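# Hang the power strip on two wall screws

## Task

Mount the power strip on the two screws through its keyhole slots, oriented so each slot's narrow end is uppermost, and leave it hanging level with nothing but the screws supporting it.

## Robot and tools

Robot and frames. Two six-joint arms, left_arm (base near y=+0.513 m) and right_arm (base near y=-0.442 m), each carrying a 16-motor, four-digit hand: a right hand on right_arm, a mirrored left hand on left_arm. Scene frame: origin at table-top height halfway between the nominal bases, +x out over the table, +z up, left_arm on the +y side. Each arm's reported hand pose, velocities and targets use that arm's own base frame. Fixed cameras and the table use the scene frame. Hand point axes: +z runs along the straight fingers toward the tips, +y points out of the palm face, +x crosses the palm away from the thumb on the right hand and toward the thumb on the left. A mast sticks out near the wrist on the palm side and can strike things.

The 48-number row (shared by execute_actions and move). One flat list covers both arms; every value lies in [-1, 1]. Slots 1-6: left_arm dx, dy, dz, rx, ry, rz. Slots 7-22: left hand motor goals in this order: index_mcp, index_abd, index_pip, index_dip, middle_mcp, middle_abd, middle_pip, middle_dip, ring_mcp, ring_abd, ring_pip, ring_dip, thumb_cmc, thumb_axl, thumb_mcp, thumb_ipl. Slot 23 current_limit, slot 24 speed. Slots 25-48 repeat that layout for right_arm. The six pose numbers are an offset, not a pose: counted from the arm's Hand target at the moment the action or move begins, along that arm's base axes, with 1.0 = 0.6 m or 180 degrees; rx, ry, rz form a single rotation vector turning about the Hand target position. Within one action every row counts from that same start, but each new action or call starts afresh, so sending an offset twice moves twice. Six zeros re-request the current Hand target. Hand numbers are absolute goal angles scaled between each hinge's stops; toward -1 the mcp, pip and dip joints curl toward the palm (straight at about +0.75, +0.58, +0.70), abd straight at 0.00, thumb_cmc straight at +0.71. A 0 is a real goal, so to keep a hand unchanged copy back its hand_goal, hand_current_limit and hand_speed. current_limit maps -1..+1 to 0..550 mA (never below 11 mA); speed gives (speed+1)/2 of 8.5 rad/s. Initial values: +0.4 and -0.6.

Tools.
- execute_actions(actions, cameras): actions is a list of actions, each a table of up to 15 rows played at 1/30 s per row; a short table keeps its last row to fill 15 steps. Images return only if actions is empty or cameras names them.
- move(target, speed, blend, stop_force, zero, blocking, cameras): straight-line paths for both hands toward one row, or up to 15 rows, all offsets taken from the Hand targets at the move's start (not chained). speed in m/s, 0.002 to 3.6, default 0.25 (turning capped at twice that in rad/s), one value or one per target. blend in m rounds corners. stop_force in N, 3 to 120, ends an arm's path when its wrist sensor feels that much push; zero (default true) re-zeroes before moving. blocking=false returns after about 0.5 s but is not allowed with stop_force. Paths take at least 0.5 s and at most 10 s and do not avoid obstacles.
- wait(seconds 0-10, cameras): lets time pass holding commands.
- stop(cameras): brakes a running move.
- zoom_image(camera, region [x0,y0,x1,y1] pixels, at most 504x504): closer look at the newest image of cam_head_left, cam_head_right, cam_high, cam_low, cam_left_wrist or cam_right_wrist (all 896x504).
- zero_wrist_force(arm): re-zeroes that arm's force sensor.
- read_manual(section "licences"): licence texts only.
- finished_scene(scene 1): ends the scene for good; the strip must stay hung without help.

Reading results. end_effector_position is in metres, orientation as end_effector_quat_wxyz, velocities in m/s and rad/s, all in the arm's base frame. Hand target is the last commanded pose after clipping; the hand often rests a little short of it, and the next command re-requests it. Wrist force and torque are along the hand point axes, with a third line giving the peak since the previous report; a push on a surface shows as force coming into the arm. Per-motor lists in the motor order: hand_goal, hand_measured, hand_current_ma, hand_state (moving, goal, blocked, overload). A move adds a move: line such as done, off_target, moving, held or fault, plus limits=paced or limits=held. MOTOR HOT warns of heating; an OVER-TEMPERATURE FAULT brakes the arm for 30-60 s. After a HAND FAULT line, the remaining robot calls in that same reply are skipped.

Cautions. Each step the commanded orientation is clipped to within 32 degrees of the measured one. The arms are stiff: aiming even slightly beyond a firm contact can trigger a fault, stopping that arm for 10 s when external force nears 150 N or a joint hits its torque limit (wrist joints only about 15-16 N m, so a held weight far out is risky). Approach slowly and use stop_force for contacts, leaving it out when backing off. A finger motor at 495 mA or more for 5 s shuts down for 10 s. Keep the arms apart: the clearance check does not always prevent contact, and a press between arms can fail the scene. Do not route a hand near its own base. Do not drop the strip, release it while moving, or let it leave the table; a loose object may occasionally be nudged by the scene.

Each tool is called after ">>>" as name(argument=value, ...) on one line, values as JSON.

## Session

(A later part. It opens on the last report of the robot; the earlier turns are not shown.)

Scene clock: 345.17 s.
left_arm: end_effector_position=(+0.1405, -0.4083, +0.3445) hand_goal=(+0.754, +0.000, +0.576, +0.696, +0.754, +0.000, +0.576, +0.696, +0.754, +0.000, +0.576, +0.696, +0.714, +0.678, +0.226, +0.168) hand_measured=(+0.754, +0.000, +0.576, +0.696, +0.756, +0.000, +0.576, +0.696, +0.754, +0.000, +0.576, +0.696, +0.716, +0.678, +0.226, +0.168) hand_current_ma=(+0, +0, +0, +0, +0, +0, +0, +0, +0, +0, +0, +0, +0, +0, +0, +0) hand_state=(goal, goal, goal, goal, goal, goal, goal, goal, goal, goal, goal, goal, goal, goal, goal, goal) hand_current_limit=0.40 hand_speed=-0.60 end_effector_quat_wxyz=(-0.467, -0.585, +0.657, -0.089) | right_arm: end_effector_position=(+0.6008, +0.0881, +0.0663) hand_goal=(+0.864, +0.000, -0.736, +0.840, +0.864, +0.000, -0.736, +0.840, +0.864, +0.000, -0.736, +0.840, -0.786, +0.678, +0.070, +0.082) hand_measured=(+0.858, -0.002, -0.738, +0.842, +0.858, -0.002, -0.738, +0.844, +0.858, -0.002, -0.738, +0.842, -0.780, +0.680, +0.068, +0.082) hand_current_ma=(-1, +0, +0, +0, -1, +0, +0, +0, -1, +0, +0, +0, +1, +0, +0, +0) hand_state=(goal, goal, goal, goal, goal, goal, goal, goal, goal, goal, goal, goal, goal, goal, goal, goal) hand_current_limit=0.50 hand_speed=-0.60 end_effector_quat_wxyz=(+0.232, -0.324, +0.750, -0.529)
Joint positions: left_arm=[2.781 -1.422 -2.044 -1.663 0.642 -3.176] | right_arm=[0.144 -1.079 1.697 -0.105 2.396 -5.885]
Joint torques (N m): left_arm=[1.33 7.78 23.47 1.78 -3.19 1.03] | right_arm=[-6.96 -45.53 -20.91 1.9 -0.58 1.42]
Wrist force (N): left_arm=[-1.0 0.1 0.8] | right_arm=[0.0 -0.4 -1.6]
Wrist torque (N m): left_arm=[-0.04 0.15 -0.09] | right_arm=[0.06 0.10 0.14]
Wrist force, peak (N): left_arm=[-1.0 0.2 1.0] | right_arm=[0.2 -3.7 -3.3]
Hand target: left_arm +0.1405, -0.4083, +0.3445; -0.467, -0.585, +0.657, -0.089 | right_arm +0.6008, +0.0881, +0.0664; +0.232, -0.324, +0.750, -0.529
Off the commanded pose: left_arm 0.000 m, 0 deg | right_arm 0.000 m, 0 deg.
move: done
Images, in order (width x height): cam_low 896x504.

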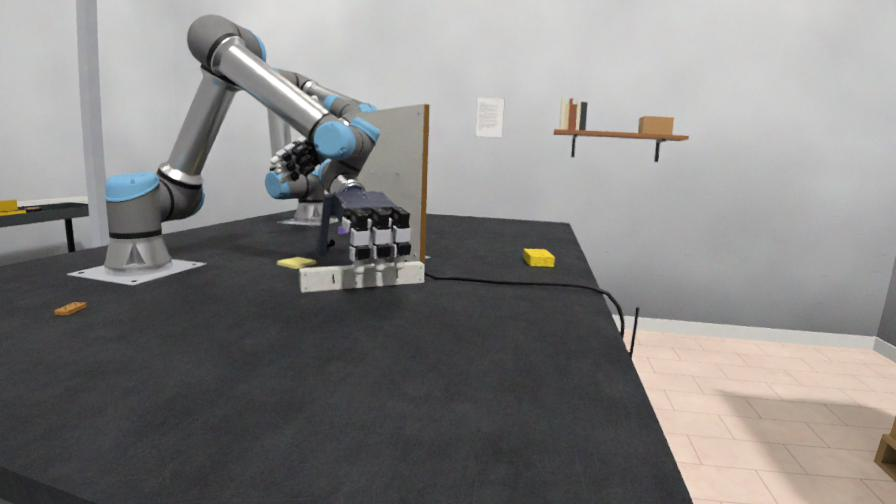

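>>> move(target=[[0,0,0,0,0,0, 0.754,0,0.576,0.696,0.754,0,0.576,0.696,0.754,0,0.576,0.696,0.714,0.678,0.226,0.168,0.4,-0.6, -0.016,0.0178,0.01,0,0,-0.0411, 0.864,0,-0.736,0.84,0.864,0,-0.736,0.84,0.864,0,-0.736,0.84,-0.786,0.678,0.07,0.082,0.5,-0.6],[0,0,0,0,0,0, 0.754,0,0.576,0.696,0.754,0,0.576,0.696,0.754,0,0.576,0.696,0.714,0.678,0.226,0.168,0.4,-0.6, -0.016,0.0178,-0.024,0,0,-0.0411, 0.44,0,-0.76,0.83,0.42,0,-0.76,0.83,0.40,0,-0.76,0.83,-0.786,0.678,-0.6,0.04,0.75,-0.85],[0,0,0,0,0,0, 0.754,0,0.576,0.696,0.754,0,0.576,0.696,0.754,0,0.576,0.696,0.714,0.678,0.226,0.168,0.4,-0.6, -0.016,0.0178,-0.024,0,0,-0.0411, 0.43,0,-0.76,0.83,0.41,0,-0.76,0.83,0.39,0,-0.76,0.83,-0.786,0.678,-0.6,0.04,0.75,-0.85]], speed=0.1, cameras=["cam_low"])

>>> zoom_image(camera="cam_low", region=[280, 220, 430, 300])

>>> move(target=[[0,0,0,0,0,0, 0.754,0,0.576,0.696,0.754,0,0.576,0.696,0.754,0,0.576,0.696,0.714,0.678,0.226,0.168,0.4,-0.6, 0,0,0.035,0,0,0, 0.43,0,-0.76,0.83,0.41,0,-0.76,0.83,0.38,0,-0.76,0.83,-0.786,0.678,-0.6,0.04,0.75,-0.85],[0,0,0,0,0,0, 0.754,0,0.576,0.696,0.754,0,0.576,0.696,0.754,0,0.576,0.696,0.714,0.678,0.226,0.168,0.4,-0.6, 0,0,0.035,0.1989,0.1515,0, 0.43,0,-0.76,0.83,0.41,0,-0.76,0.83,0.38,0,-0.76,0.83,-0.786,0.678,-0.6,0.04,0.75,-0.85],[0,0,0,0,0,0, 0.754,0,0.576,0.696,0.754,0,0.576,0.696,0.754,0,0.576,0.696,0.714,0.678,0.226,0.168,0.4,-0.6, 0,0,-0.003,0.1989,0.1515,0, 0.43,0,-0.76,0.83,0.41,0,-0.76,0.83,0.38,0,-0.76,0.83,-0.786,0.678,-0.6,0.04,0.75,-0.85]], speed=[0.08,0.2,0.06], cameras=["cam_low"])

>>> zoom_image(camera="cam_low", region=[280, 220, 430, 300])

Scene clock: 349.37 s.
left_arm: end_effector_position=(+0.1405, -0.4083, +0.3445) hand_goal=(+0.754, +0.000, +0.576, +0.696, +0.754, +0.000, +0.576, +0.696, +0.754, +0.000, +0.576, +0.696, +0.714, +0.678, +0.226, +0.168) hand_measured=(+0.754, +0.000, +0.576, +0.696, +0.756, +0.000, +0.576, +0.696, +0.754, +0.000, +0.576, +0.696, +0.716, +0.678, +0.226, +0.168) hand_current_ma=(+0, +0, +0, +0, +0, +0, +0, +0, +0, +0, +0, +0, +0, +0, +0, +0) hand_state=(goal, goal, goal, goal, goal, goal, goal, goal, goal, goal, goal, goal, goal, goal, goal, goal) hand_current_limit=0.40 hand_speed=-0.60 end_effector_quat_wxyz=(-0.467, -0.585, +0.657, -0.089) | right_arm: end_effector_position=(+0.5912, +0.0988, +0.0520) hand_goal=(+0.430, +0.000, -0.760, +0.830, +0.410, +0.000, -0.760, +0.830, +0.390, +0.000, -0.760, +0.830, -0.786, +0.678, -0.600, +0.040) hand_measured=(+0.546, -0.002, -0.740, +0.838, +0.528, -0.002, -0.740, +0.840, +0.510, -0.002, -0.738, +0.838, -0.776, +0.682, -0.166, +0.068) hand_current_ma=(+235, +0, +7, +1, +244, +0, +7, +2, +244, +0, +9, +1, +2, +0, +481, +25) hand_state=(blocked, goal, blocked, goal, blocked, goal, goal, goal, blocked, goal, blocked, goal, goal, goal, blocked, blocked) hand_current_limit=0.75 hand_speed=-0.85 end_effector_quat_wxyz=(+0.197, -0.275, +0.769, -0.543)
Joint positions: left_arm=[2.781 -1.422 -2.044 -1.663 0.642 -3.176] | right_arm=[0.202 -0.992 1.619 0.017 2.553 -5.719]
Joint torques (N m): left_arm=[1.64 8.46 22.58 1.74 -3.17 1.04] | right_arm=[8.78 -33.97 -7.39 1.57 -1.03 -1.51]
Wrist force (N): left_arm=[-0.6 -0.1 0.7] | right_arm=[-0.5 -13.2 -1.2]
Wrist torque (N m): left_arm=[-0.06 0.08 -0.05] | right_arm=[-0.10 0.04 -0.22]
Wrist force, peak (N): left_arm=[-1.3 -0.1 0.7] | right_arm=[-0.6 -14.3 -1.8]
Hand target: left_arm +0.1405, -0.4083, +0.3445; -0.467, -0.585, +0.657, -0.089 | right_arm +0.5912, +0.0988, +0.0520; +0.197, -0.275, +0.769, -0.543
Off the commanded pose: left_arm 0.000 m, 0 deg | right_arm 0.000 m, 0 deg.
move: done
Images, in order (width x height): cam_low 896x504.

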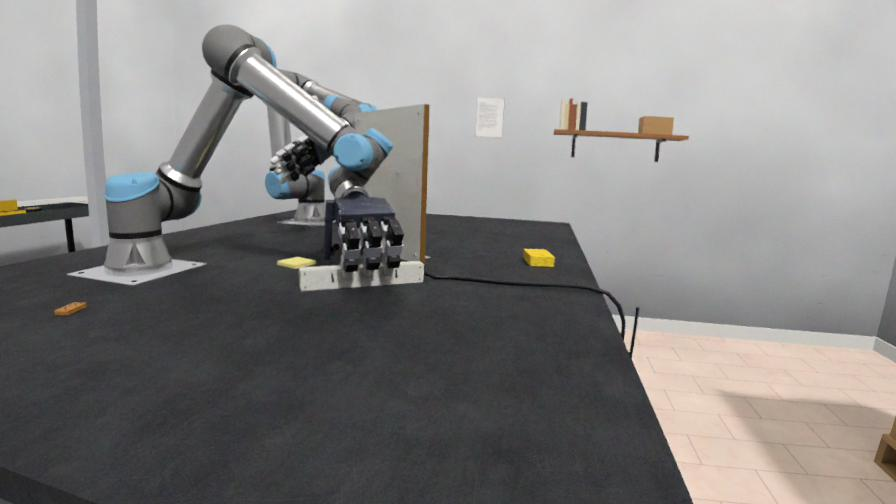

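Scaled by 3.360 from the camera's 896x504 image, which has a finer 1280x720 frame.

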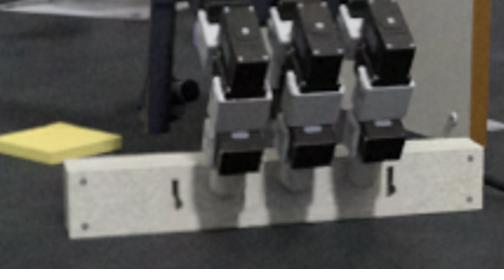

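Scene clock: 353.37 s.
left_arm: end_effector_position=(+0.1405, -0.4083, +0.3445) hand_goal=(+0.754, +0.000, +0.576, +0.696, +0.754, +0.000, +0.576, +0.696, +0.754, +0.000, +0.576, +0.696, +0.714, +0.678, +0.226, +0.168) hand_measured=(+0.754, +0.000, +0.576, +0.696, +0.756, +0.000, +0.576, +0.696, +0.754, +0.000, +0.576, +0.696, +0.716, +0.678, +0.226, +0.168) hand_current_ma=(+0, +0, +0, +0, +0, +0, +0, +0, +0, +0, +0, +0, +0, +0, +0, +0) hand_state=(goal, goal, goal, goal, goal, goal, goal, goal, goal, goal, goal, goal, goal, goal, goal, goal) hand_current_limit=0.40 hand_speed=-0.60 end_effector_quat_wxyz=(-0.467, -0.585, +0.657, -0.089) | right_arm: end_effector_position=(+0.5912, +0.0988, +0.0502) hand_goal=(+0.430, +0.000, -0.760, +0.830, +0.410, +0.000, -0.760, +0.830, +0.380, +0.000, -0.760, +0.830, -0.786, +0.678, -0.600, +0.040) hand_measured=(+0.526, -0.002, -0.714, +0.852, +0.486, -0.002, -0.726, +0.848, +0.430, +0.000, -0.722, +0.846, -0.752, +0.692, -0.166, +0.096) hand_current_ma=(+160, +0, +35, +9, +103, +0, +18, +6, +47, +0, +24, +4, +19, +6, +481, +92) hand_state=(blocked, goal, blocked, blocked, blocked, goal, blocked, goal, blocked, goal, blocked, goal, blocked, goal, blocked, blocked) hand_current_limit=0.75 hand_speed=-0.85 end_effector_quat_wxyz=(+0.088, -0.320, +0.921, -0.203)
Joint positions: left_arm=[2.781 -1.422 -2.044 -1.663 0.642 -3.176] | right_arm=[-0.065 -0.85 1.259 0.829 1.875 -5.497]
Joint torques (N m): left_arm=[1.85 7.72 22.94 1.7 -3.21 1.07] | right_arm=[-9.22 -40.55 -8.66 0.24 -0.93 -1.89]
Wrist force (N): left_arm=[-0.5 0.0 0.7] | right_arm=[0.0 -0.1 1.6]
Wrist torque (N m): left_arm=[-0.06 0.08 -0.04] | right_arm=[0.26 -0.23 0.14]
Wrist force, peak (N): left_arm=[-1.1 0.1 0.8] | right_arm=[-0.3 -13.9 -1.5]
Hand target: left_arm +0.1405, -0.4083, +0.3445; -0.467, -0.585, +0.657, -0.089 | right_arm +0.5912, +0.0988, +0.0502; +0.088, -0.320, +0.921, -0.203
Off the commanded pose: left_arm 0.000 m, 0 deg | right_arm 0.000 m, 0 deg.
move: done
Images, in order (width x height): cam_low 896x504.

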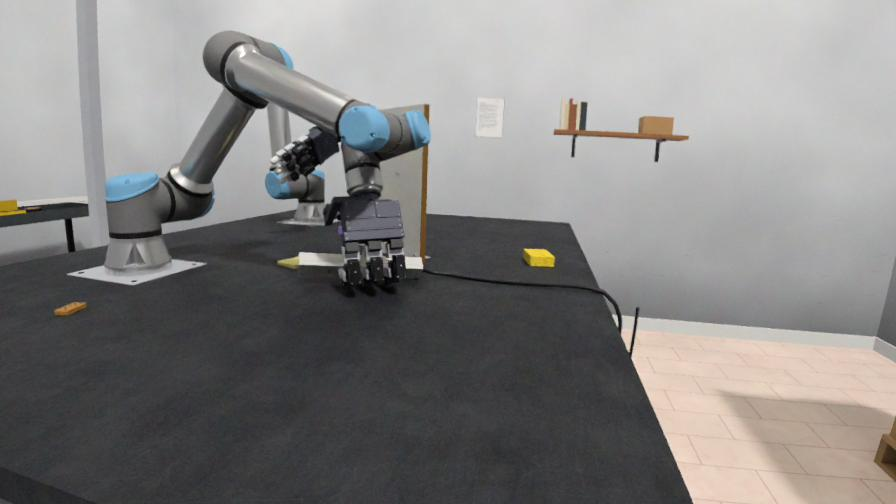

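Scaled by 3.360 from the camera's 896x504 image, which has a finer 1280x720 frame.

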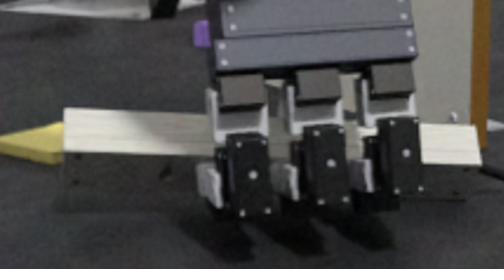

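>>> move(target=[[0,0,0,0,0,0, 0.754,0,0.576,0.696,0.754,0,0.576,0.696,0.754,0,0.576,0.696,0.714,0.678,0.226,0.168,0.4,-0.6, 0,0,-0.005,0.0221,0.0168,0, 0.43,0,-0.76,0.83,0.41,0,-0.76,0.83,0.38,0,-0.76,0.83,-0.786,0.678,-0.6,0.04,0.75,-0.85],[0,0,0,0,0,0, 0.754,0,0.576,0.696,0.754,0,0.576,0.696,0.754,0,0.576,0.696,0.714,0.678,0.226,0.168,0.4,-0.6, 0.003,-0.004,-0.017,0.0221,0.0168,0, 0.43,0,-0.76,0.83,0.41,0,-0.76,0.83,0.38,0,-0.76,0.83,-0.786,0.678,-0.6,0.04,0.75,-0.85]], speed=[0.03,0.015], cameras=["cam_low"])

>>> zoom_image(camera="cam_low", region=[290, 240, 370, 300])

Scene clock: 356.43 s.
left_arm: end_effector_position=(+0.1405, -0.4083, +0.3445) hand_goal=(+0.754, +0.000, +0.576, +0.696, +0.754, +0.000, +0.576, +0.696, +0.754, +0.000, +0.576, +0.696, +0.714, +0.678, +0.226, +0.168) hand_measured=(+0.754, +0.000, +0.576, +0.696, +0.756, +0.000, +0.576, +0.696, +0.754, +0.000, +0.576, +0.696, +0.716, +0.678, +0.226, +0.168) hand_current_ma=(+0, +0, +0, +0, +0, +0, +0, +0, +0, +0, +0, +0, +0, +0, +0, +0) hand_state=(goal, goal, goal, goal, goal, goal, goal, goal, goal, goal, goal, goal, goal, goal, goal, goal) hand_current_limit=0.40 hand_speed=-0.60 end_effector_quat_wxyz=(-0.467, -0.585, +0.657, -0.089) | right_arm: end_effector_position=(+0.5929, +0.0965, +0.0401) hand_goal=(+0.430, +0.000, -0.760, +0.830, +0.410, +0.000, -0.760, +0.830, +0.380, +0.000, -0.760, +0.830, -0.786, +0.678, -0.600, +0.040) hand_measured=(+0.522, -0.002, -0.724, +0.848, +0.486, +0.000, -0.726, +0.848, +0.438, -0.002, -0.708, +0.852, -0.760, +0.690, -0.166, +0.098) hand_current_ma=(+149, +0, +22, +6, +103, +0, +19, +6, +59, +0, +45, +9, +12, +4, +481, +99) hand_state=(blocked, goal, blocked, goal, blocked, goal, blocked, goal, blocked, goal, blocked, blocked, blocked, goal, blocked, blocked) hand_current_limit=0.75 hand_speed=-0.85 end_effector_quat_wxyz=(+0.074, -0.322, +0.930, -0.163)
Joint positions: left_arm=[2.781 -1.422 -2.044 -1.663 0.642 -3.176] | right_arm=[-0.098 -0.805 1.218 0.88 1.803 -5.509]
Joint torques (N m): left_arm=[0.82 7.85 22.77 1.76 -3.34 1.1] | right_arm=[-9.55 -42.12 -9.03 0.25 -1.06 -1.76]
Wrist force (N): left_arm=[-0.8 0.0 0.5] | right_arm=[0.6 -0.2 0.8]
Wrist torque (N m): left_arm=[-0.04 0.11 -0.07] | right_arm=[0.23 -0.34 0.08]
Wrist force, peak (N): left_arm=[-1.0 0.1 1.2] | right_arm=[-0.4 -0.4 2.5]
Hand target: left_arm +0.1405, -0.4083, +0.3445; -0.467, -0.585, +0.657, -0.089 | right_arm +0.5930, +0.0964, +0.0400; +0.074, -0.322, +0.930, -0.163
Off the commanded pose: left_arm 0.000 m, 0 deg | right_arm 0.000 m, 0 deg.
move: done
Images, in order (width x height): cam_low 896x504.

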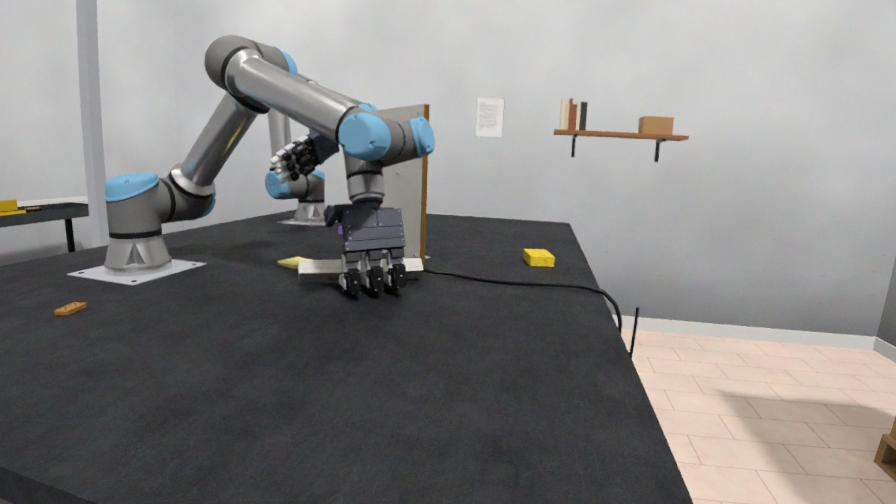

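Scaled by 6.300 from the camera's 896x504 image, which has a finer 1280x720 frame.

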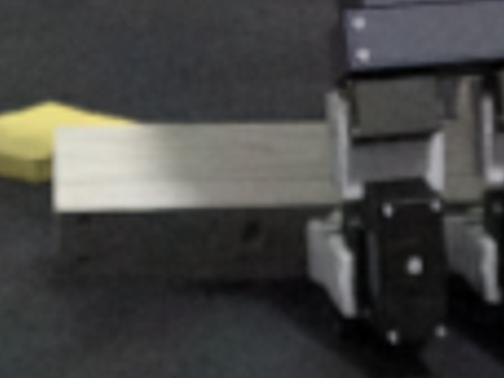

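>>> move(target=[0,0,0,0,0,0, 0.754,0,0.576,0.696,0.754,0,0.576,0.696,0.754,0,0.576,0.696,0.714,0.678,0.226,0.168,0.4,-0.6, 0.001,-0.001,-0.006,0,0,0, 0.43,0,-0.76,0.83,0.41,0,-0.76,0.83,0.38,0,-0.76,0.83,-0.786,0.678,-0.6,0.04,0.75,-0.85], speed=0.01, stop_force=8, cameras=["cam_low"])

>>> zoom_image(camera="cam_low", region=[290, 240, 370, 300])

Scene clock: 358.37 s.
left_arm: end_effector_position=(+0.1405, -0.4083, +0.3445) hand_goal=(+0.754, +0.000, +0.576, +0.696, +0.754, +0.000, +0.576, +0.696, +0.754, +0.000, +0.576, +0.696, +0.714, +0.678, +0.226, +0.168) hand_measured=(+0.754, +0.000, +0.576, +0.696, +0.756, +0.000, +0.576, +0.696, +0.754, +0.000, +0.576, +0.696, +0.716, +0.678, +0.226, +0.168) hand_current_ma=(+0, +0, +0, +0, +0, +0, +0, +0, +0, +0, +0, +0, +0, +0, +0, +0) hand_state=(goal, goal, goal, goal, goal, goal, goal, goal, goal, goal, goal, goal, goal, goal, goal, goal) hand_current_limit=0.40 hand_speed=-0.60 end_effector_quat_wxyz=(-0.467, -0.585, +0.657, -0.089) | right_arm: end_effector_position=(+0.5932, +0.0962, +0.0387) hand_goal=(+0.430, +0.000, -0.760, +0.830, +0.410, +0.000, -0.760, +0.830, +0.380, +0.000, -0.760, +0.830, -0.786, +0.678, -0.600, +0.040) hand_measured=(+0.520, -0.002, -0.732, +0.848, +0.486, +0.000, -0.730, +0.848, +0.438, -0.004, -0.710, +0.858, -0.762, +0.690, -0.166, +0.104) hand_current_ma=(+143, +0, +13, +5, +103, +0, +16, +6, +61, +0, +41, +13, +11, +4, +481, +119) hand_state=(blocked, goal, blocked, goal, blocked, goal, blocked, goal, blocked, goal, blocked, blocked, blocked, goal, blocked, blocked) hand_current_limit=0.75 hand_speed=-0.85 end_effector_quat_wxyz=(+0.074, -0.322, +0.930, -0.163)
Joint positions: left_arm=[2.781 -1.422 -2.044 -1.663 0.642 -3.176] | right_arm=[-0.099 -0.803 1.219 0.877 1.803 -5.51]
Joint torques (N m): left_arm=[0.58 7.56 23.87 1.7 -3.34 0.93] | right_arm=[8.61 -53.02 -19.01 4.62 0.18 1.23]
Wrist force (N): left_arm=[-0.9 -0.1 0.5] | right_arm=[-1.1 -2.7 -3.0]
Wrist torque (N m): left_arm=[-0.05 0.12 -0.07] | right_arm=[0.33 -0.12 -0.06]
Wrist force, peak (N): left_arm=[-1.1 0.0 1.0] | right_arm=[-1.2 -6.9 -7.2]
Hand target: left_arm +0.1405, -0.4083, +0.3445; -0.467, -0.585, +0.657, -0.089 | right_arm +0.5932, +0.0962, +0.0387; +0.074, -0.322, +0.930, -0.163 (not the last commanded pose)
Off the commanded pose: left_arm 0.000 m, 0 deg | right_arm 0.002 m, 0 deg.
move: contact (right_arm)
Images, in order (width x height): cam_low 896x504.

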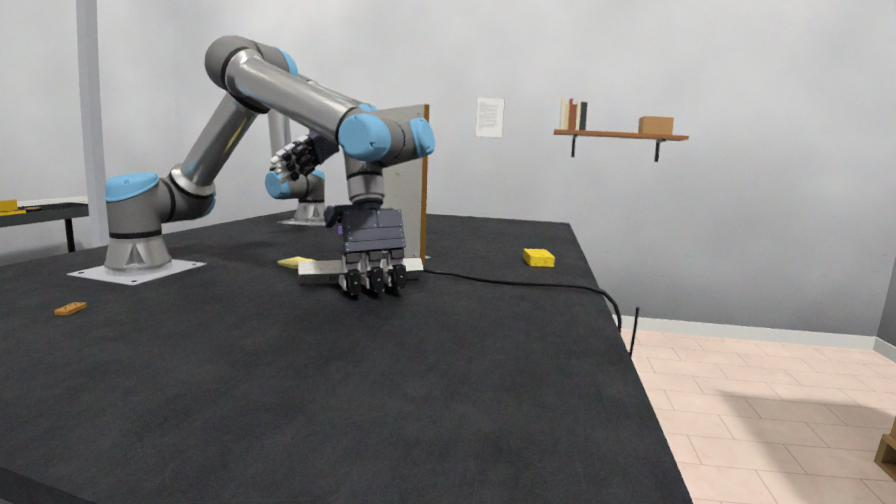

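Scaled by 6.300 from the camera's 896x504 image, which has a finer 1280x720 frame.

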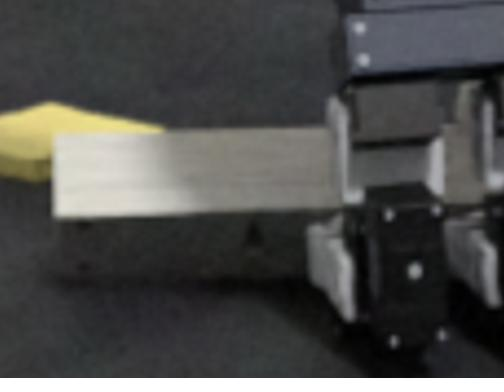

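>>> move(target=[0,0,0,0,0,0, 0.754,0,0.576,0.696,0.754,0,0.576,0.696,0.754,0,0.576,0.696,0.714,0.678,0.226,0.168,0.4,-0.6, 0,0,0,0,0,0, 0.52,0,-0.732,0.848,0.486,0,-0.73,0.848,0.438,0,-0.71,0.858,-0.786,0.678,-0.22,0.09,-0.2,-0.9], speed=0.01)

>>> move(target=[0,0,0,0,0,0, 0.754,0,0.576,0.696,0.754,0,0.576,0.696,0.754,0,0.576,0.696,0.714,0.678,0.226,0.168,0.4,-0.6, 0,0,0,0,0,0, 0.53,0,-0.732,0.848,0.50,0,-0.73,0.848,0.455,0,-0.71,0.858,-0.786,0.678,-0.165,0.10,-0.2,-0.97], speed=0.01, cameras=["cam_low"])

>>> zoom_image(camera="cam_low", region=[290, 240, 370, 300])

Scene clock: 359.27 s.
left_arm: end_effector_position=(+0.1405, -0.4083, +0.3445) hand_goal=(+0.754, +0.000, +0.576, +0.696, +0.754, +0.000, +0.576, +0.696, +0.754, +0.000, +0.576, +0.696, +0.714, +0.678, +0.226, +0.168) hand_measured=(+0.754, +0.000, +0.576, +0.696, +0.756, +0.000, +0.576, +0.696, +0.754, +0.000, +0.576, +0.696, +0.716, +0.678, +0.226, +0.168) hand_current_ma=(+0, +0, +0, +0, +0, +0, +0, +0, +0, +0, +0, +0, +0, +0, +0, +0) hand_state=(goal, goal, goal, goal, goal, goal, goal, goal, goal, goal, goal, goal, goal, goal, goal, goal) hand_current_limit=0.40 hand_speed=-0.60 end_effector_quat_wxyz=(-0.467, -0.585, +0.657, -0.089) | right_arm: end_effector_position=(+0.5932, +0.0962, +0.0387) hand_goal=(+0.520, +0.000, -0.732, +0.848, +0.486, +0.000, -0.730, +0.848, +0.438, +0.000, -0.710, +0.858, -0.786, +0.678, -0.220, +0.090) hand_measured=(+0.524, -0.002, -0.730, +0.852, +0.490, +0.000, -0.728, +0.856, +0.440, -0.004, -0.706, +0.870, -0.762, +0.690, -0.160, +0.114) hand_current_ma=(+0, +0, +0, +0, +0, +0, +0, +1, +0, +0, +0, +3, +11, +4, +97, +16) hand_state=(goal, goal, goal, goal, goal, goal, goal, goal, goal, goal, goal, goal, blocked, goal, blocked, blocked) hand_current_limit=-0.20 hand_speed=-0.90 end_effector_quat_wxyz=(+0.074, -0.322, +0.930, -0.163)
Joint positions: left_arm=[2.781 -1.422 -2.044 -1.663 0.642 -3.176] | right_arm=[-0.099 -0.803 1.219 0.878 1.803 -5.51]
Joint torques (N m): left_arm=[0.35 7.76 22.54 1.98 -3.42 1.1] | right_arm=[9.17 -52.54 -19.76 3.23 0.78 1.29]
Wrist force (N): left_arm=[-0.8 0.1 0.6] | right_arm=[-0.7 -1.5 -4.2]
Wrist torque (N m): left_arm=[-0.04 0.11 -0.07] | right_arm=[0.30 0.01 -0.10]
Wrist force, peak (N): left_arm=[-1.2 0.1 0.8] | right_arm=[-0.8 -3.7 -3.9]
Hand target: left_arm +0.1405, -0.4083, +0.3445; -0.467, -0.585, +0.657, -0.089 | right_arm +0.5932, +0.0962, +0.0387; +0.074, -0.322, +0.930, -0.163
Off the commanded pose: left_arm 0.000 m, 0 deg | right_arm 0.000 m, 0 deg.
move: done

Scene clock: 359.77 s.
left_arm: end_effector_position=(+0.1405, -0.4083, +0.3445) hand_goal=(+0.754, +0.000, +0.576, +0.696, +0.754, +0.000, +0.576, +0.696, +0.754, +0.000, +0.576, +0.696, +0.714, +0.678, +0.226, +0.168) hand_measured=(+0.754, +0.000, +0.576, +0.696, +0.756, +0.000, +0.576, +0.696, +0.754, +0.000, +0.576, +0.696, +0.716, +0.678, +0.226, +0.168) hand_current_ma=(+0, +0, +0, +0, +0, +0, +0, +0, +0, +0, +0, +0, +0, +0, +0, +0) hand_state=(goal, goal, goal, goal, goal, goal, goal, goal, goal, goal, goal, goal, goal, goal, goal, goal) hand_current_limit=0.40 hand_speed=-0.60 end_effector_quat_wxyz=(-0.467, -0.585, +0.657, -0.089) | right_arm: end_effector_position=(+0.5932, +0.0962, +0.0387) hand_goal=(+0.530, +0.000, -0.732, +0.848, +0.500, +0.000, -0.730, +0.848, +0.456, +0.000, -0.710, +0.858, -0.786, +0.678, -0.164, +0.100) hand_measured=(+0.526, -0.002, -0.732, +0.852, +0.492, +0.000, -0.730, +0.856, +0.444, -0.004, -0.708, +0.870, -0.762, +0.690, -0.160, +0.114) hand_current_ma=(+0, +0, +0, +0, -1, +0, +0, +1, -3, +0, +0, +3, +11, +4, +15, +7) hand_state=(goal, goal, goal, goal, goal, goal, goal, goal, goal, goal, goal, goal, blocked, goal, moving, goal) hand_current_limit=-0.20 hand_speed=-0.97 end_effector_quat_wxyz=(+0.074, -0.322, +0.930, -0.163)
Joint positions: left_arm=[2.781 -1.422 -2.044 -1.663 0.642 -3.176] | right_arm=[-0.099 -0.803 1.219 0.878 1.803 -5.51]
Joint torques (N m): left_arm=[0.92 7.81 23.4 1.77 -3.3 1.01] | right_arm=[9.45 -50.72 -19.19 1.27 0.74 1.33]
Wrist force (N): left_arm=[-1.0 0.1 0.6] | right_arm=[0.3 -0.7 -3.5]
Wrist torque (N m): left_arm=[-0.03 0.13 -0.09] | right_arm=[0.24 0.03 -0.03]
Wrist force, peak (N): left_arm=[-0.9 -0.4 1.0] | right_arm=[-0.7 -1.5 -4.6]
Hand target: left_arm +0.1405, -0.4083, +0.3445; -0.467, -0.585, +0.657, -0.089 | right_arm +0.5932, +0.0962, +0.0387; +0.074, -0.322, +0.930, -0.163
Off the commanded pose: left_arm 0.000 m, 0 deg | right_arm 0.000 m, 0 deg.
move: done
Images, in order (width x height): cam_low 896x504.

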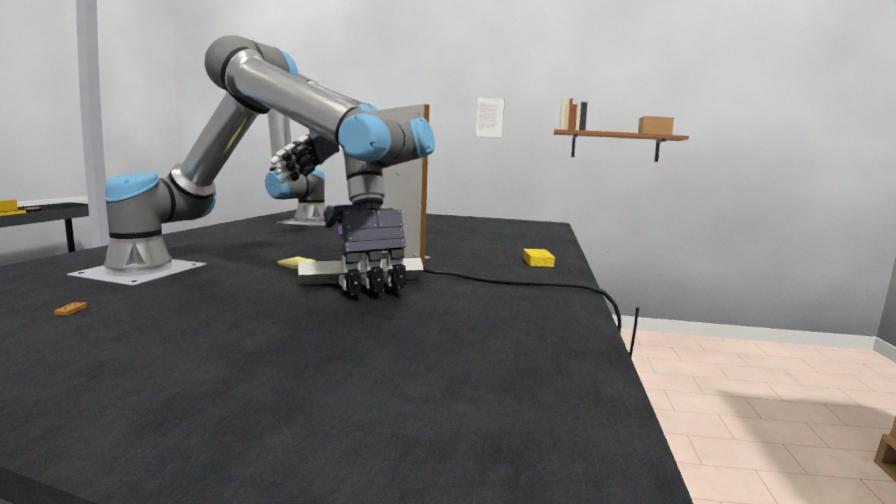

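Scaled by 6.300 from the camera's 896x504 image, which has a finer 1280x720 frame.

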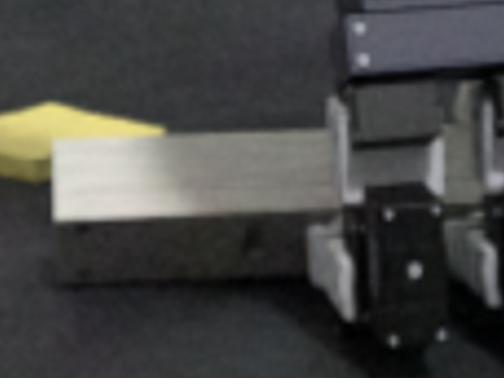

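>>> move(target=[0,0,0,0,0,0, 0.754,0,0.576,0.696,0.754,0,0.576,0.696,0.754,0,0.576,0.696,0.714,0.678,0.226,0.168,0.4,-0.6, 0,0,0,0,0,0, 0.53,0,-0.732,0.85,0.50,0,-0.73,0.85,0.456,0,-0.71,0.86,-0.77,0.688,-0.13,0.11,-0.2,-0.97], speed=0.01, cameras=["cam_low"])

>>> zoom_image(camera="cam_low", region=[290, 240, 370, 300])

Scene clock: 360.67 s.
left_arm: end_effector_position=(+0.1405, -0.4083, +0.3445) hand_goal=(+0.754, +0.000, +0.576, +0.696, +0.754, +0.000, +0.576, +0.696, +0.754, +0.000, +0.576, +0.696, +0.714, +0.678, +0.226, +0.168) hand_measured=(+0.754, +0.000, +0.576, +0.696, +0.756, +0.000, +0.576, +0.696, +0.754, +0.000, +0.576, +0.696, +0.716, +0.678, +0.226, +0.168) hand_current_ma=(+0, +0, +0, +0, +0, +0, +0, +0, +0, +0, +0, +0, +0, +0, +0, +0) hand_state=(goal, goal, goal, goal, goal, goal, goal, goal, goal, goal, goal, goal, goal, goal, goal, goal) hand_current_limit=0.40 hand_speed=-0.60 end_effector_quat_wxyz=(-0.467, -0.585, +0.657, -0.089) | right_arm: end_effector_position=(+0.5932, +0.0962, +0.0387) hand_goal=(+0.530, +0.000, -0.732, +0.850, +0.500, +0.000, -0.730, +0.850, +0.456, +0.000, -0.710, +0.860, -0.770, +0.688, -0.130, +0.110) hand_measured=(+0.526, -0.002, -0.732, +0.852, +0.492, +0.000, -0.730, +0.854, +0.444, -0.004, -0.710, +0.864, -0.762, +0.690, -0.130, +0.114) hand_current_ma=(+0, +0, +0, +0, -1, +0, +0, +0, -3, +0, +0, +0, +1, +0, +0, +1) hand_state=(goal, goal, goal, goal, goal, goal, goal, goal, goal, goal, goal, goal, goal, goal, goal, goal) hand_current_limit=-0.20 hand_speed=-0.97 end_effector_quat_wxyz=(+0.074, -0.322, +0.930, -0.163)
Joint positions: left_arm=[2.781 -1.422 -2.044 -1.663 0.642 -3.176] | right_arm=[-0.099 -0.803 1.219 0.877 1.803 -5.51]
Joint torques (N m): left_arm=[1.63 7.69 22.95 1.79 -3.37 1.17] | right_arm=[9.15 -49.55 -19.01 -0.24 0.76 1.35]
Wrist force (N): left_arm=[-0.8 0.0 0.6] | right_arm=[0.4 -1.1 -2.5]
Wrist torque (N m): left_arm=[-0.05 0.11 -0.08] | right_arm=[0.18 -0.07 -0.02]
Wrist force, peak (N): left_arm=[-1.0 -0.2 0.8] | right_arm=[0.2 -0.5 -3.9]
Hand target: left_arm +0.1405, -0.4083, +0.3445; -0.467, -0.585, +0.657, -0.089 | right_arm +0.5932, +0.0962, +0.0387; +0.074, -0.322, +0.930, -0.163
Off the commanded pose: left_arm 0.000 m, 0 deg | right_arm 0.000 m, 0 deg.
move: done
Images, in order (width x height): cam_low 896x504.

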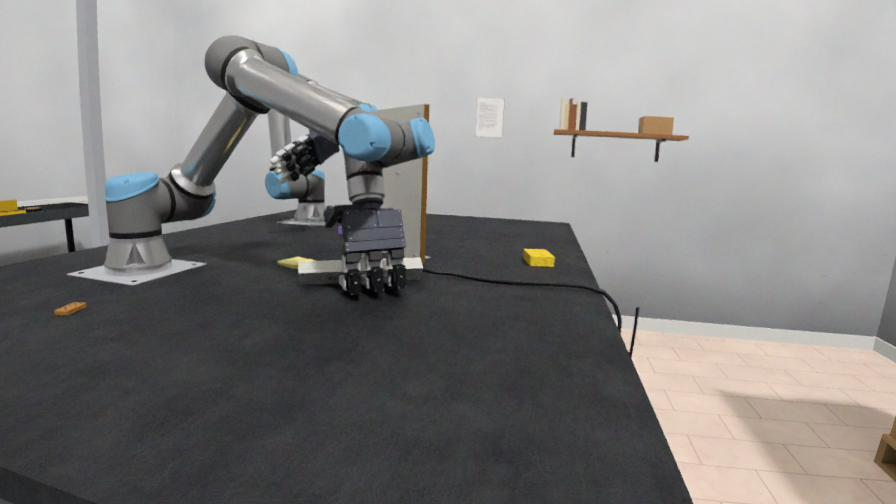

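Scaled by 6.300 from the camera's 896x504 image, which has a finer 1280x720 frame.

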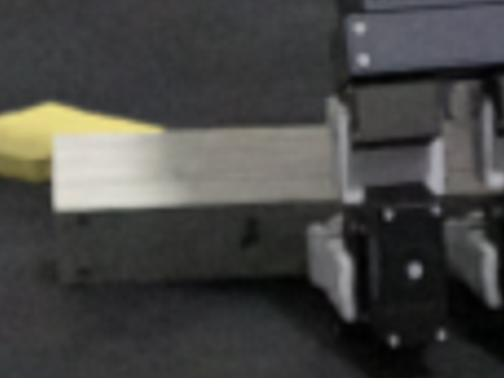

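>>> move(target=[0,0,0,0,0,0, 0.754,0,0.576,0.696,0.754,0,0.576,0.696,0.754,0,0.576,0.696,0.714,0.678,0.226,0.168,0.4,-0.6, 0.0121,-0.0159,0.001,0,0,0, 0.53,0,-0.732,0.85,0.50,0,-0.73,0.85,0.456,0,-0.71,0.86,-0.77,0.688,-0.13,0.11,0,-0.97], speed=0.08, cameras=["cam_low"])

>>> zoom_image(camera="cam_low", region=[290, 240, 370, 300])

Scene clock: 362.10 s.
left_arm: end_effector_position=(+0.1405, -0.4083, +0.3445) hand_goal=(+0.754, +0.000, +0.576, +0.696, +0.754, +0.000, +0.576, +0.696, +0.754, +0.000, +0.576, +0.696, +0.714, +0.678, +0.226, +0.168) hand_measured=(+0.754, +0.000, +0.576, +0.696, +0.756, +0.000, +0.576, +0.696, +0.754, +0.000, +0.576, +0.696, +0.716, +0.678, +0.226, +0.168) hand_current_ma=(+0, +0, +0, +0, +0, +0, +0, +0, +0, +0, +0, +0, +0, +0, +0, +0) hand_state=(goal, goal, goal, goal, goal, goal, goal, goal, goal, goal, goal, goal, goal, goal, goal, goal) hand_current_limit=0.40 hand_speed=-0.60 end_effector_quat_wxyz=(-0.467, -0.585, +0.657, -0.089) | right_arm: end_effector_position=(+0.6004, +0.0867, +0.0393) hand_goal=(+0.530, +0.000, -0.732, +0.850, +0.500, +0.000, -0.730, +0.850, +0.456, +0.000, -0.710, +0.860, -0.770, +0.688, -0.130, +0.110) hand_measured=(+0.528, -0.002, -0.732, +0.852, +0.498, +0.000, -0.730, +0.854, +0.452, -0.004, -0.710, +0.864, -0.764, +0.690, -0.130, +0.114) hand_current_ma=(+0, +0, +0, +0, +0, +0, +0, +0, +0, +0, +0, +0, +1, +0, +0, +1) hand_state=(goal, goal, goal, goal, goal, goal, goal, goal, goal, goal, goal, goal, goal, goal, goal, goal) hand_current_limit=0.00 hand_speed=-0.97 end_effector_quat_wxyz=(+0.074, -0.322, +0.930, -0.163)
Joint positions: left_arm=[2.781 -1.422 -2.044 -1.663 0.642 -3.176] | right_arm=[-0.114 -0.79 1.193 0.887 1.799 -5.525]
Joint torques (N m): left_arm=[1.58 8.42 22.76 1.87 -3.37 0.97] | right_arm=[-10.61 -42.94 -20.43 4.36 -1.04 -1.71]
Wrist force (N): left_arm=[-0.8 -0.1 0.6] | right_arm=[0.3 -0.3 -0.7]
Wrist torque (N m): left_arm=[-0.06 0.12 -0.06] | right_arm=[0.18 -0.14 0.00]
Wrist force, peak (N): left_arm=[-0.9 0.2 1.1] | right_arm=[0.4 -1.1 -2.7]
Hand target: left_arm +0.1405, -0.4083, +0.3445; -0.467, -0.585, +0.657, -0.089 | right_arm +0.6004, +0.0867, +0.0393; +0.074, -0.322, +0.930, -0.163
Off the commanded pose: left_arm 0.000 m, 0 deg | right_arm 0.000 m, 0 deg.
move: done
Images, in order (width x height): cam_low 896x504.

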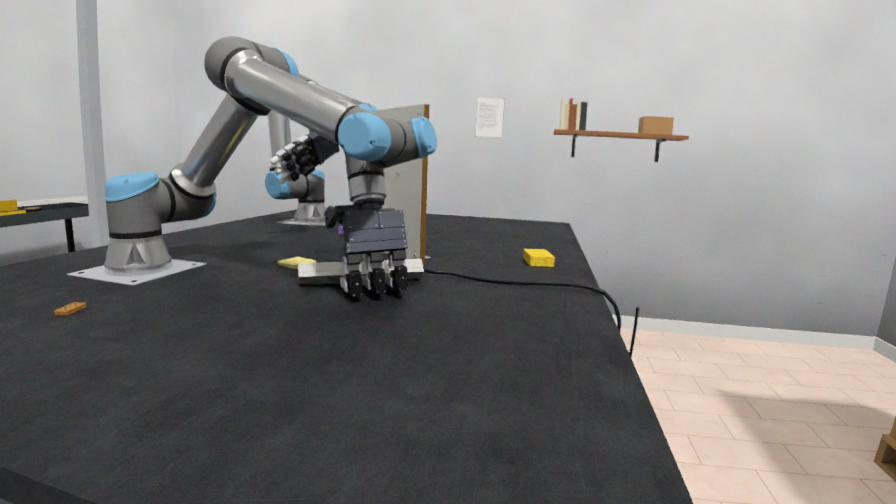

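Scaled by 6.300 from the camera's 896x504 image, which has a finer 1280x720 frame.

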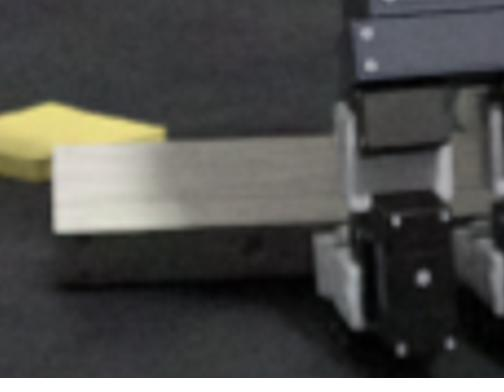

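>>> move(target=[0,0,0,0,0,0, 0.754,0,0.576,0.696,0.754,0,0.576,0.696,0.754,0,0.576,0.696,0.714,0.678,0.226,0.168,0.4,-0.6, 0.0121,-0.0159,0,0,0,0, 0.53,0,-0.732,0.85,0.50,0,-0.73,0.85,0.456,0,-0.71,0.86,-0.77,0.688,-0.13,0.11,0,-0.97], speed=0.08, cameras=["cam_low"])

>>> zoom_image(camera="cam_low", region=[290, 240, 370, 300])

Scene clock: 363.17 s.
left_arm: end_effector_position=(+0.1405, -0.4083, +0.3445) hand_goal=(+0.754, +0.000, +0.576, +0.696, +0.754, +0.000, +0.576, +0.696, +0.754, +0.000, +0.576, +0.696, +0.714, +0.678, +0.226, +0.168) hand_measured=(+0.754, +0.000, +0.576, +0.696, +0.756, +0.000, +0.576, +0.696, +0.754, +0.000, +0.576, +0.696, +0.716, +0.678, +0.226, +0.168) hand_current_ma=(+0, +0, +0, +0, +0, +0, +0, +0, +0, +0, +0, +0, +0, +0, +0, +0) hand_state=(goal, goal, goal, goal, goal, goal, goal, goal, goal, goal, goal, goal, goal, goal, goal, goal) hand_current_limit=0.40 hand_speed=-0.60 end_effector_quat_wxyz=(-0.467, -0.585, +0.657, -0.089) | right_arm: end_effector_position=(+0.6076, +0.0772, +0.0393) hand_goal=(+0.530, +0.000, -0.732, +0.850, +0.500, +0.000, -0.730, +0.850, +0.456, +0.000, -0.710, +0.860, -0.770, +0.688, -0.130, +0.110) hand_measured=(+0.528, -0.002, -0.732, +0.852, +0.498, +0.000, -0.730, +0.854, +0.452, -0.004, -0.710, +0.864, -0.766, +0.690, -0.130, +0.114) hand_current_ma=(+0, +0, +0, +0, +0, +0, +0, +0, +0, +0, +0, +0, +0, +0, +0, +0) hand_state=(goal, goal, goal, goal, goal, goal, goal, goal, goal, goal, goal, goal, goal, goal, goal, goal) hand_current_limit=0.00 hand_speed=-0.97 end_effector_quat_wxyz=(+0.074, -0.322, +0.930, -0.163)
Joint positions: left_arm=[2.781 -1.422 -2.044 -1.663 0.642 -3.176] | right_arm=[-0.129 -0.776 1.165 0.897 1.794 -5.54]
Joint torques (N m): left_arm=[1.53 7.2 22.61 1.78 -3.29 1.14] | right_arm=[-9.42 -42.26 -22.09 4.2 -1.11 -1.79]
Wrist force (N): left_arm=[-0.8 0.1 0.9] | right_arm=[0.2 -0.6 -0.7]
Wrist torque (N m): left_arm=[-0.05 0.12 -0.08] | right_arm=[0.16 -0.11 -0.02]
Wrist force, peak (N): left_arm=[-1.2 -0.1 0.8] | right_arm=[0.3 -0.9 -0.5]
Hand target: left_arm +0.1405, -0.4083, +0.3445; -0.467, -0.585, +0.657, -0.089 | right_arm +0.6077, +0.0771, +0.0393; +0.074, -0.322, +0.930, -0.163
Off the commanded pose: left_arm 0.000 m, 0 deg | right_arm 0.000 m, 0 deg.
move: done
Images, in order (width x height): cam_low 896x504.

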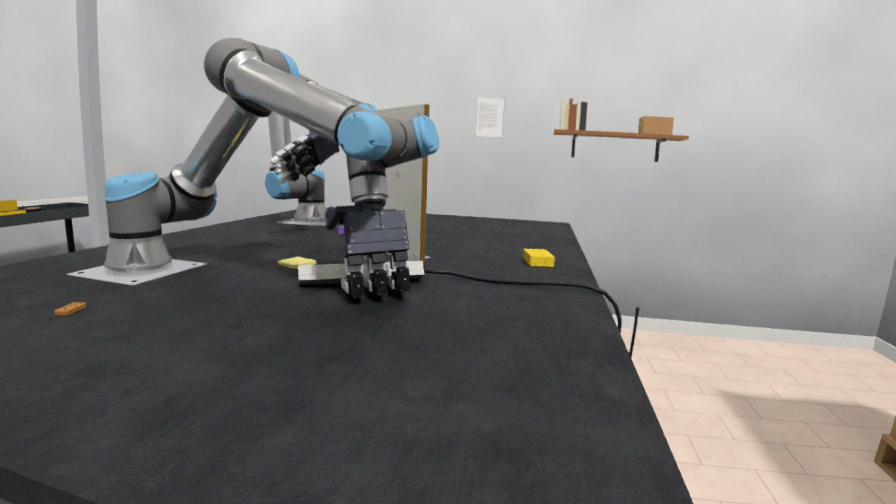

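Scaled by 6.300 from the camera's 896x504 image, which has a finer 1280x720 frame.

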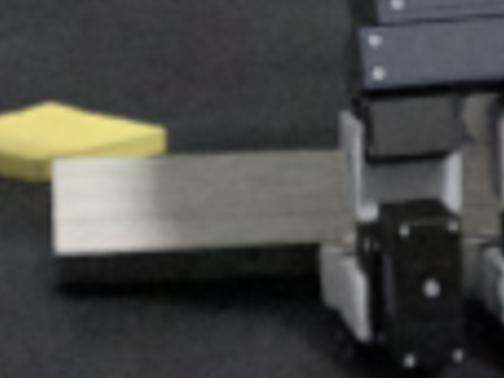

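>>> move(target=[0,0,0,0,0,0, 0.754,0,0.576,0.696,0.754,0,0.576,0.696,0.754,0,0.576,0.696,0.714,0.678,0.226,0.168,0.4,-0.6, 0.0303,-0.0398,0,0,0,0, 0.53,0,-0.732,0.85,0.50,0,-0.73,0.85,0.456,0,-0.71,0.86,-0.77,0.688,-0.13,0.11,0,-0.97], speed=0.08, cameras=["cam_low","cam_head_left"])

>>> zoom_image(camera="cam_low", region=[290, 240, 370, 300])

Scene clock: 364.33 s.
left_arm: end_effector_position=(+0.1405, -0.4083, +0.3445) hand_goal=(+0.754, +0.000, +0.576, +0.696, +0.754, +0.000, +0.576, +0.696, +0.754, +0.000, +0.576, +0.696, +0.714, +0.678, +0.226, +0.168) hand_measured=(+0.754, +0.000, +0.576, +0.696, +0.756, +0.000, +0.576, +0.696, +0.754, +0.000, +0.576, +0.696, +0.716, +0.678, +0.226, +0.168) hand_current_ma=(+0, +0, +0, +0, +0, +0, +0, +0, +0, +0, +0, +0, +0, +0, +0, +0) hand_state=(goal, goal, goal, goal, goal, goal, goal, goal, goal, goal, goal, goal, goal, goal, goal, goal) hand_current_limit=0.40 hand_speed=-0.60 end_effector_quat_wxyz=(-0.467, -0.585, +0.657, -0.089) | right_arm: end_effector_position=(+0.6258, +0.0533, +0.0393) hand_goal=(+0.530, +0.000, -0.732, +0.850, +0.500, +0.000, -0.730, +0.850, +0.456, +0.000, -0.710, +0.860, -0.770, +0.688, -0.130, +0.110) hand_measured=(+0.528, -0.002, -0.732, +0.852, +0.498, +0.000, -0.730, +0.854, +0.452, -0.004, -0.710, +0.864, -0.766, +0.690, -0.130, +0.112) hand_current_ma=(+0, +0, +0, +0, +0, +0, +0, +0, +0, +0, +0, +0, +0, +0, +0, +0) hand_state=(goal, goal, goal, goal, goal, goal, goal, goal, goal, goal, goal, goal, goal, goal, goal, goal) hand_current_limit=0.00 hand_speed=-0.97 end_effector_quat_wxyz=(+0.074, -0.322, +0.930, -0.163)
Joint positions: left_arm=[2.781 -1.422 -2.044 -1.663 0.642 -3.176] | right_arm=[-0.165 -0.737 1.091 0.924 1.784 -5.576]
Joint torques (N m): left_arm=[1.68 8.57 22.73 1.83 -3.41 1.13] | right_arm=[-9.4 -43.62 -21.73 4.28 -1.18 -1.67]
Wrist force (N): left_arm=[-1.0 0.1 0.7] | right_arm=[0.2 -1.0 -0.5]
Wrist torque (N m): left_arm=[-0.04 0.13 -0.09] | right_arm=[0.12 -0.11 -0.02]
Wrist force, peak (N): left_arm=[-1.0 0.0 1.1] | right_arm=[0.4 -1.4 -0.9]
Hand target: left_arm +0.1405, -0.4083, +0.3445; -0.467, -0.585, +0.657, -0.089 | right_arm +0.6259, +0.0532, +0.0393; +0.074, -0.322, +0.930, -0.163
Off the commanded pose: left_arm 0.000 m, 0 deg | right_arm 0.000 m, 0 deg.
move: done
Images, in order (width x height): cam_head_left 896x504, cam_low 896x504.

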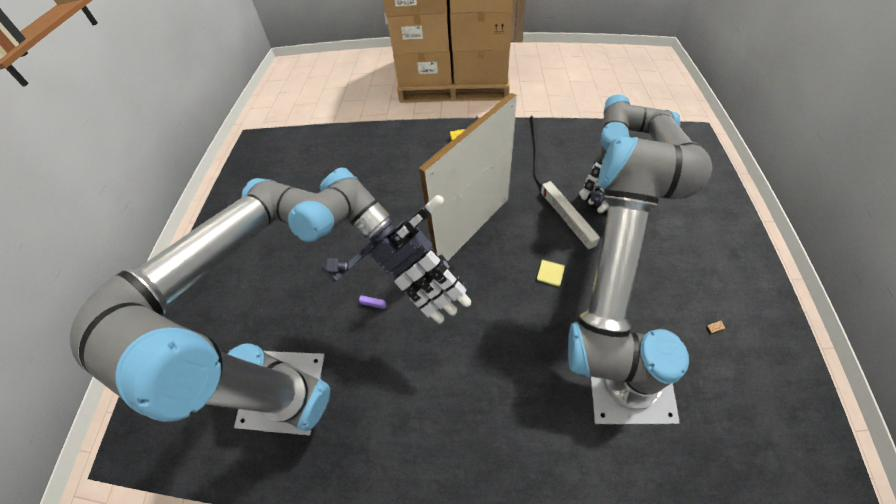

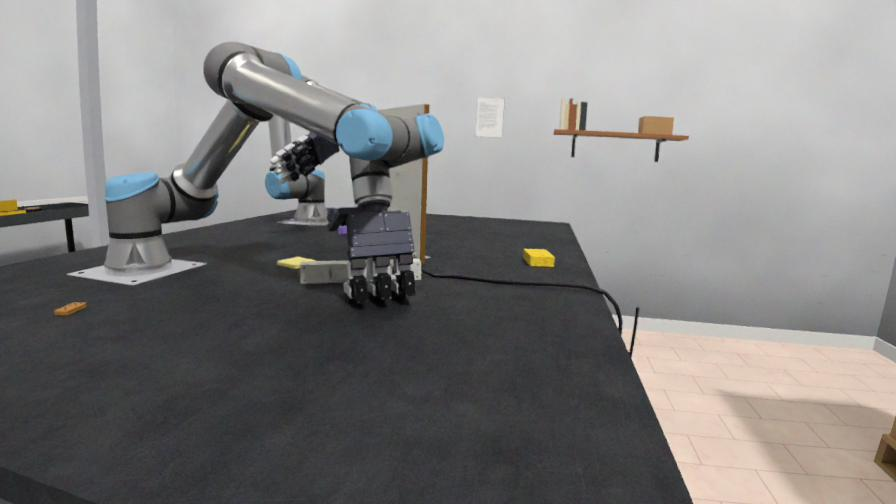

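Scaled by 6.300 from the camera's 896x504 image, which has a finer 1280x720 frame.

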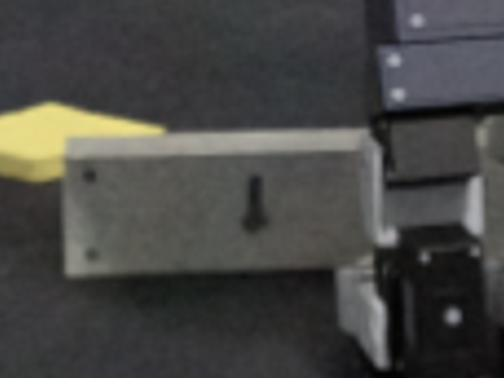

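>>> move(target=[[0,0,0,0,0,0, 0.754,0,0.576,0.696,0.754,0,0.576,0.696,0.754,0,0.576,0.696,0.714,0.678,0.226,0.168,0.4,-0.6, 0.01,-0.013,0.06,0,0,0, 0.7,0,-0.736,0.84,0.7,0,-0.736,0.84,0.7,0,-0.736,0.84,-0.786,0.678,-0.0,0.082,0.4,-0.7],[0,0,0,0,0,0, 0.754,0,0.576,0.696,0.754,0,0.576,0.696,0.754,0,0.576,0.696,0.714,0.678,0.226,0.168,0.4,-0.6, -0.03,0.05,0.135,-0.221,-0.1683,0, 0.864,0,-0.736,0.84,0.864,0,-0.736,0.84,0.864,0,-0.736,0.84,-0.786,0.678,0.07,0.082,0.5,-0.6]], speed=0.25, blend=[0.02,0], cameras=["cam_low"])

>>> zoom_image(camera="cam_low", region=[280, 240, 430, 300])

Scene clock: 371.63 s.
left_arm: end_effector_position=(+0.1405, -0.4083, +0.3445) hand_goal=(+0.754, +0.000, +0.576, +0.696, +0.754, +0.000, +0.576, +0.696, +0.754, +0.000, +0.576, +0.696, +0.714, +0.678, +0.226, +0.168) hand_measured=(+0.754, +0.000, +0.576, +0.696, +0.756, +0.000, +0.576, +0.696, +0.754, +0.000, +0.576, +0.696, +0.716, +0.678, +0.226, +0.168) hand_current_ma=(+0, +0, +0, +0, +0, +0, +0, +0, +0, +0, +0, +0, +0, +0, +0, +0) hand_state=(goal, goal, goal, goal, goal, goal, goal, goal, goal, goal, goal, goal, goal, goal, goal, goal) hand_current_limit=0.40 hand_speed=-0.60 end_effector_quat_wxyz=(-0.467, -0.585, +0.657, -0.089) | right_arm: end_effector_position=(+0.6079, +0.0832, +0.1203) hand_goal=(+0.864, +0.000, -0.736, +0.840, +0.864, +0.000, -0.736, +0.840, +0.864, +0.000, -0.736, +0.840, -0.786, +0.678, +0.070, +0.082) hand_measured=(+0.846, -0.002, -0.736, +0.842, +0.846, +0.000, -0.736, +0.844, +0.846, -0.002, -0.736, +0.842, -0.784, +0.680, +0.068, +0.084) hand_current_ma=(-6, +0, +0, +0, -7, +0, +0, +0, -7, +0, +0, +0, +0, +0, +0, +0) hand_state=(goal, goal, goal, goal, goal, goal, goal, goal, goal, goal, goal, goal, goal, goal, goal, goal) hand_current_limit=0.50 hand_speed=-0.60 end_effector_quat_wxyz=(+0.197, -0.275, +0.769, -0.543)
Joint positions: left_arm=[2.781 -1.422 -2.044 -1.663 0.642 -3.176] | right_arm=[0.165 -1.066 1.531 0.147 2.523 -5.758]
Joint torques (N m): left_arm=[1.63 6.86 23.84 1.61 -3.47 1.04] | right_arm=[10.56 -47.48 -9.58 -1.07 2.01 -1.8]
Wrist force (N): left_arm=[-0.7 0.2 0.9] | right_arm=[0.1 -0.5 -1.6]
Wrist torque (N m): left_arm=[-0.04 0.11 -0.07] | right_arm=[0.04 0.10 0.16]
Wrist force, peak (N): left_arm=[-1.2 -0.1 0.8] | right_arm=[0.4 -0.6 -3.6]
Hand target: left_arm +0.1405, -0.4083, +0.3445; -0.467, -0.585, +0.657, -0.089 | right_arm +0.6079, +0.0832, +0.1203; +0.197, -0.275, +0.769, -0.543
Off the commanded pose: left_arm 0.000 m, 0 deg | right_arm 0.000 m, 0 deg.
move: done; blend cut to 0.0187 m at target 1
Images, in order (width x height): cam_low 896x504.

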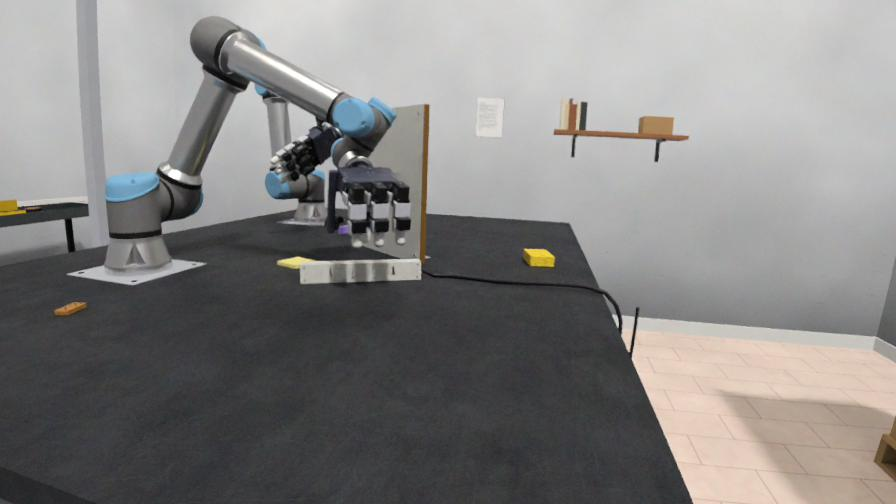

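Scaled by 3.360 from the camera's 896x504 image, which has a finer 1280x720 frame.

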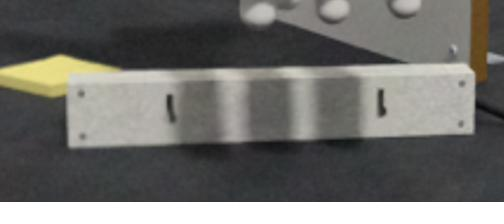

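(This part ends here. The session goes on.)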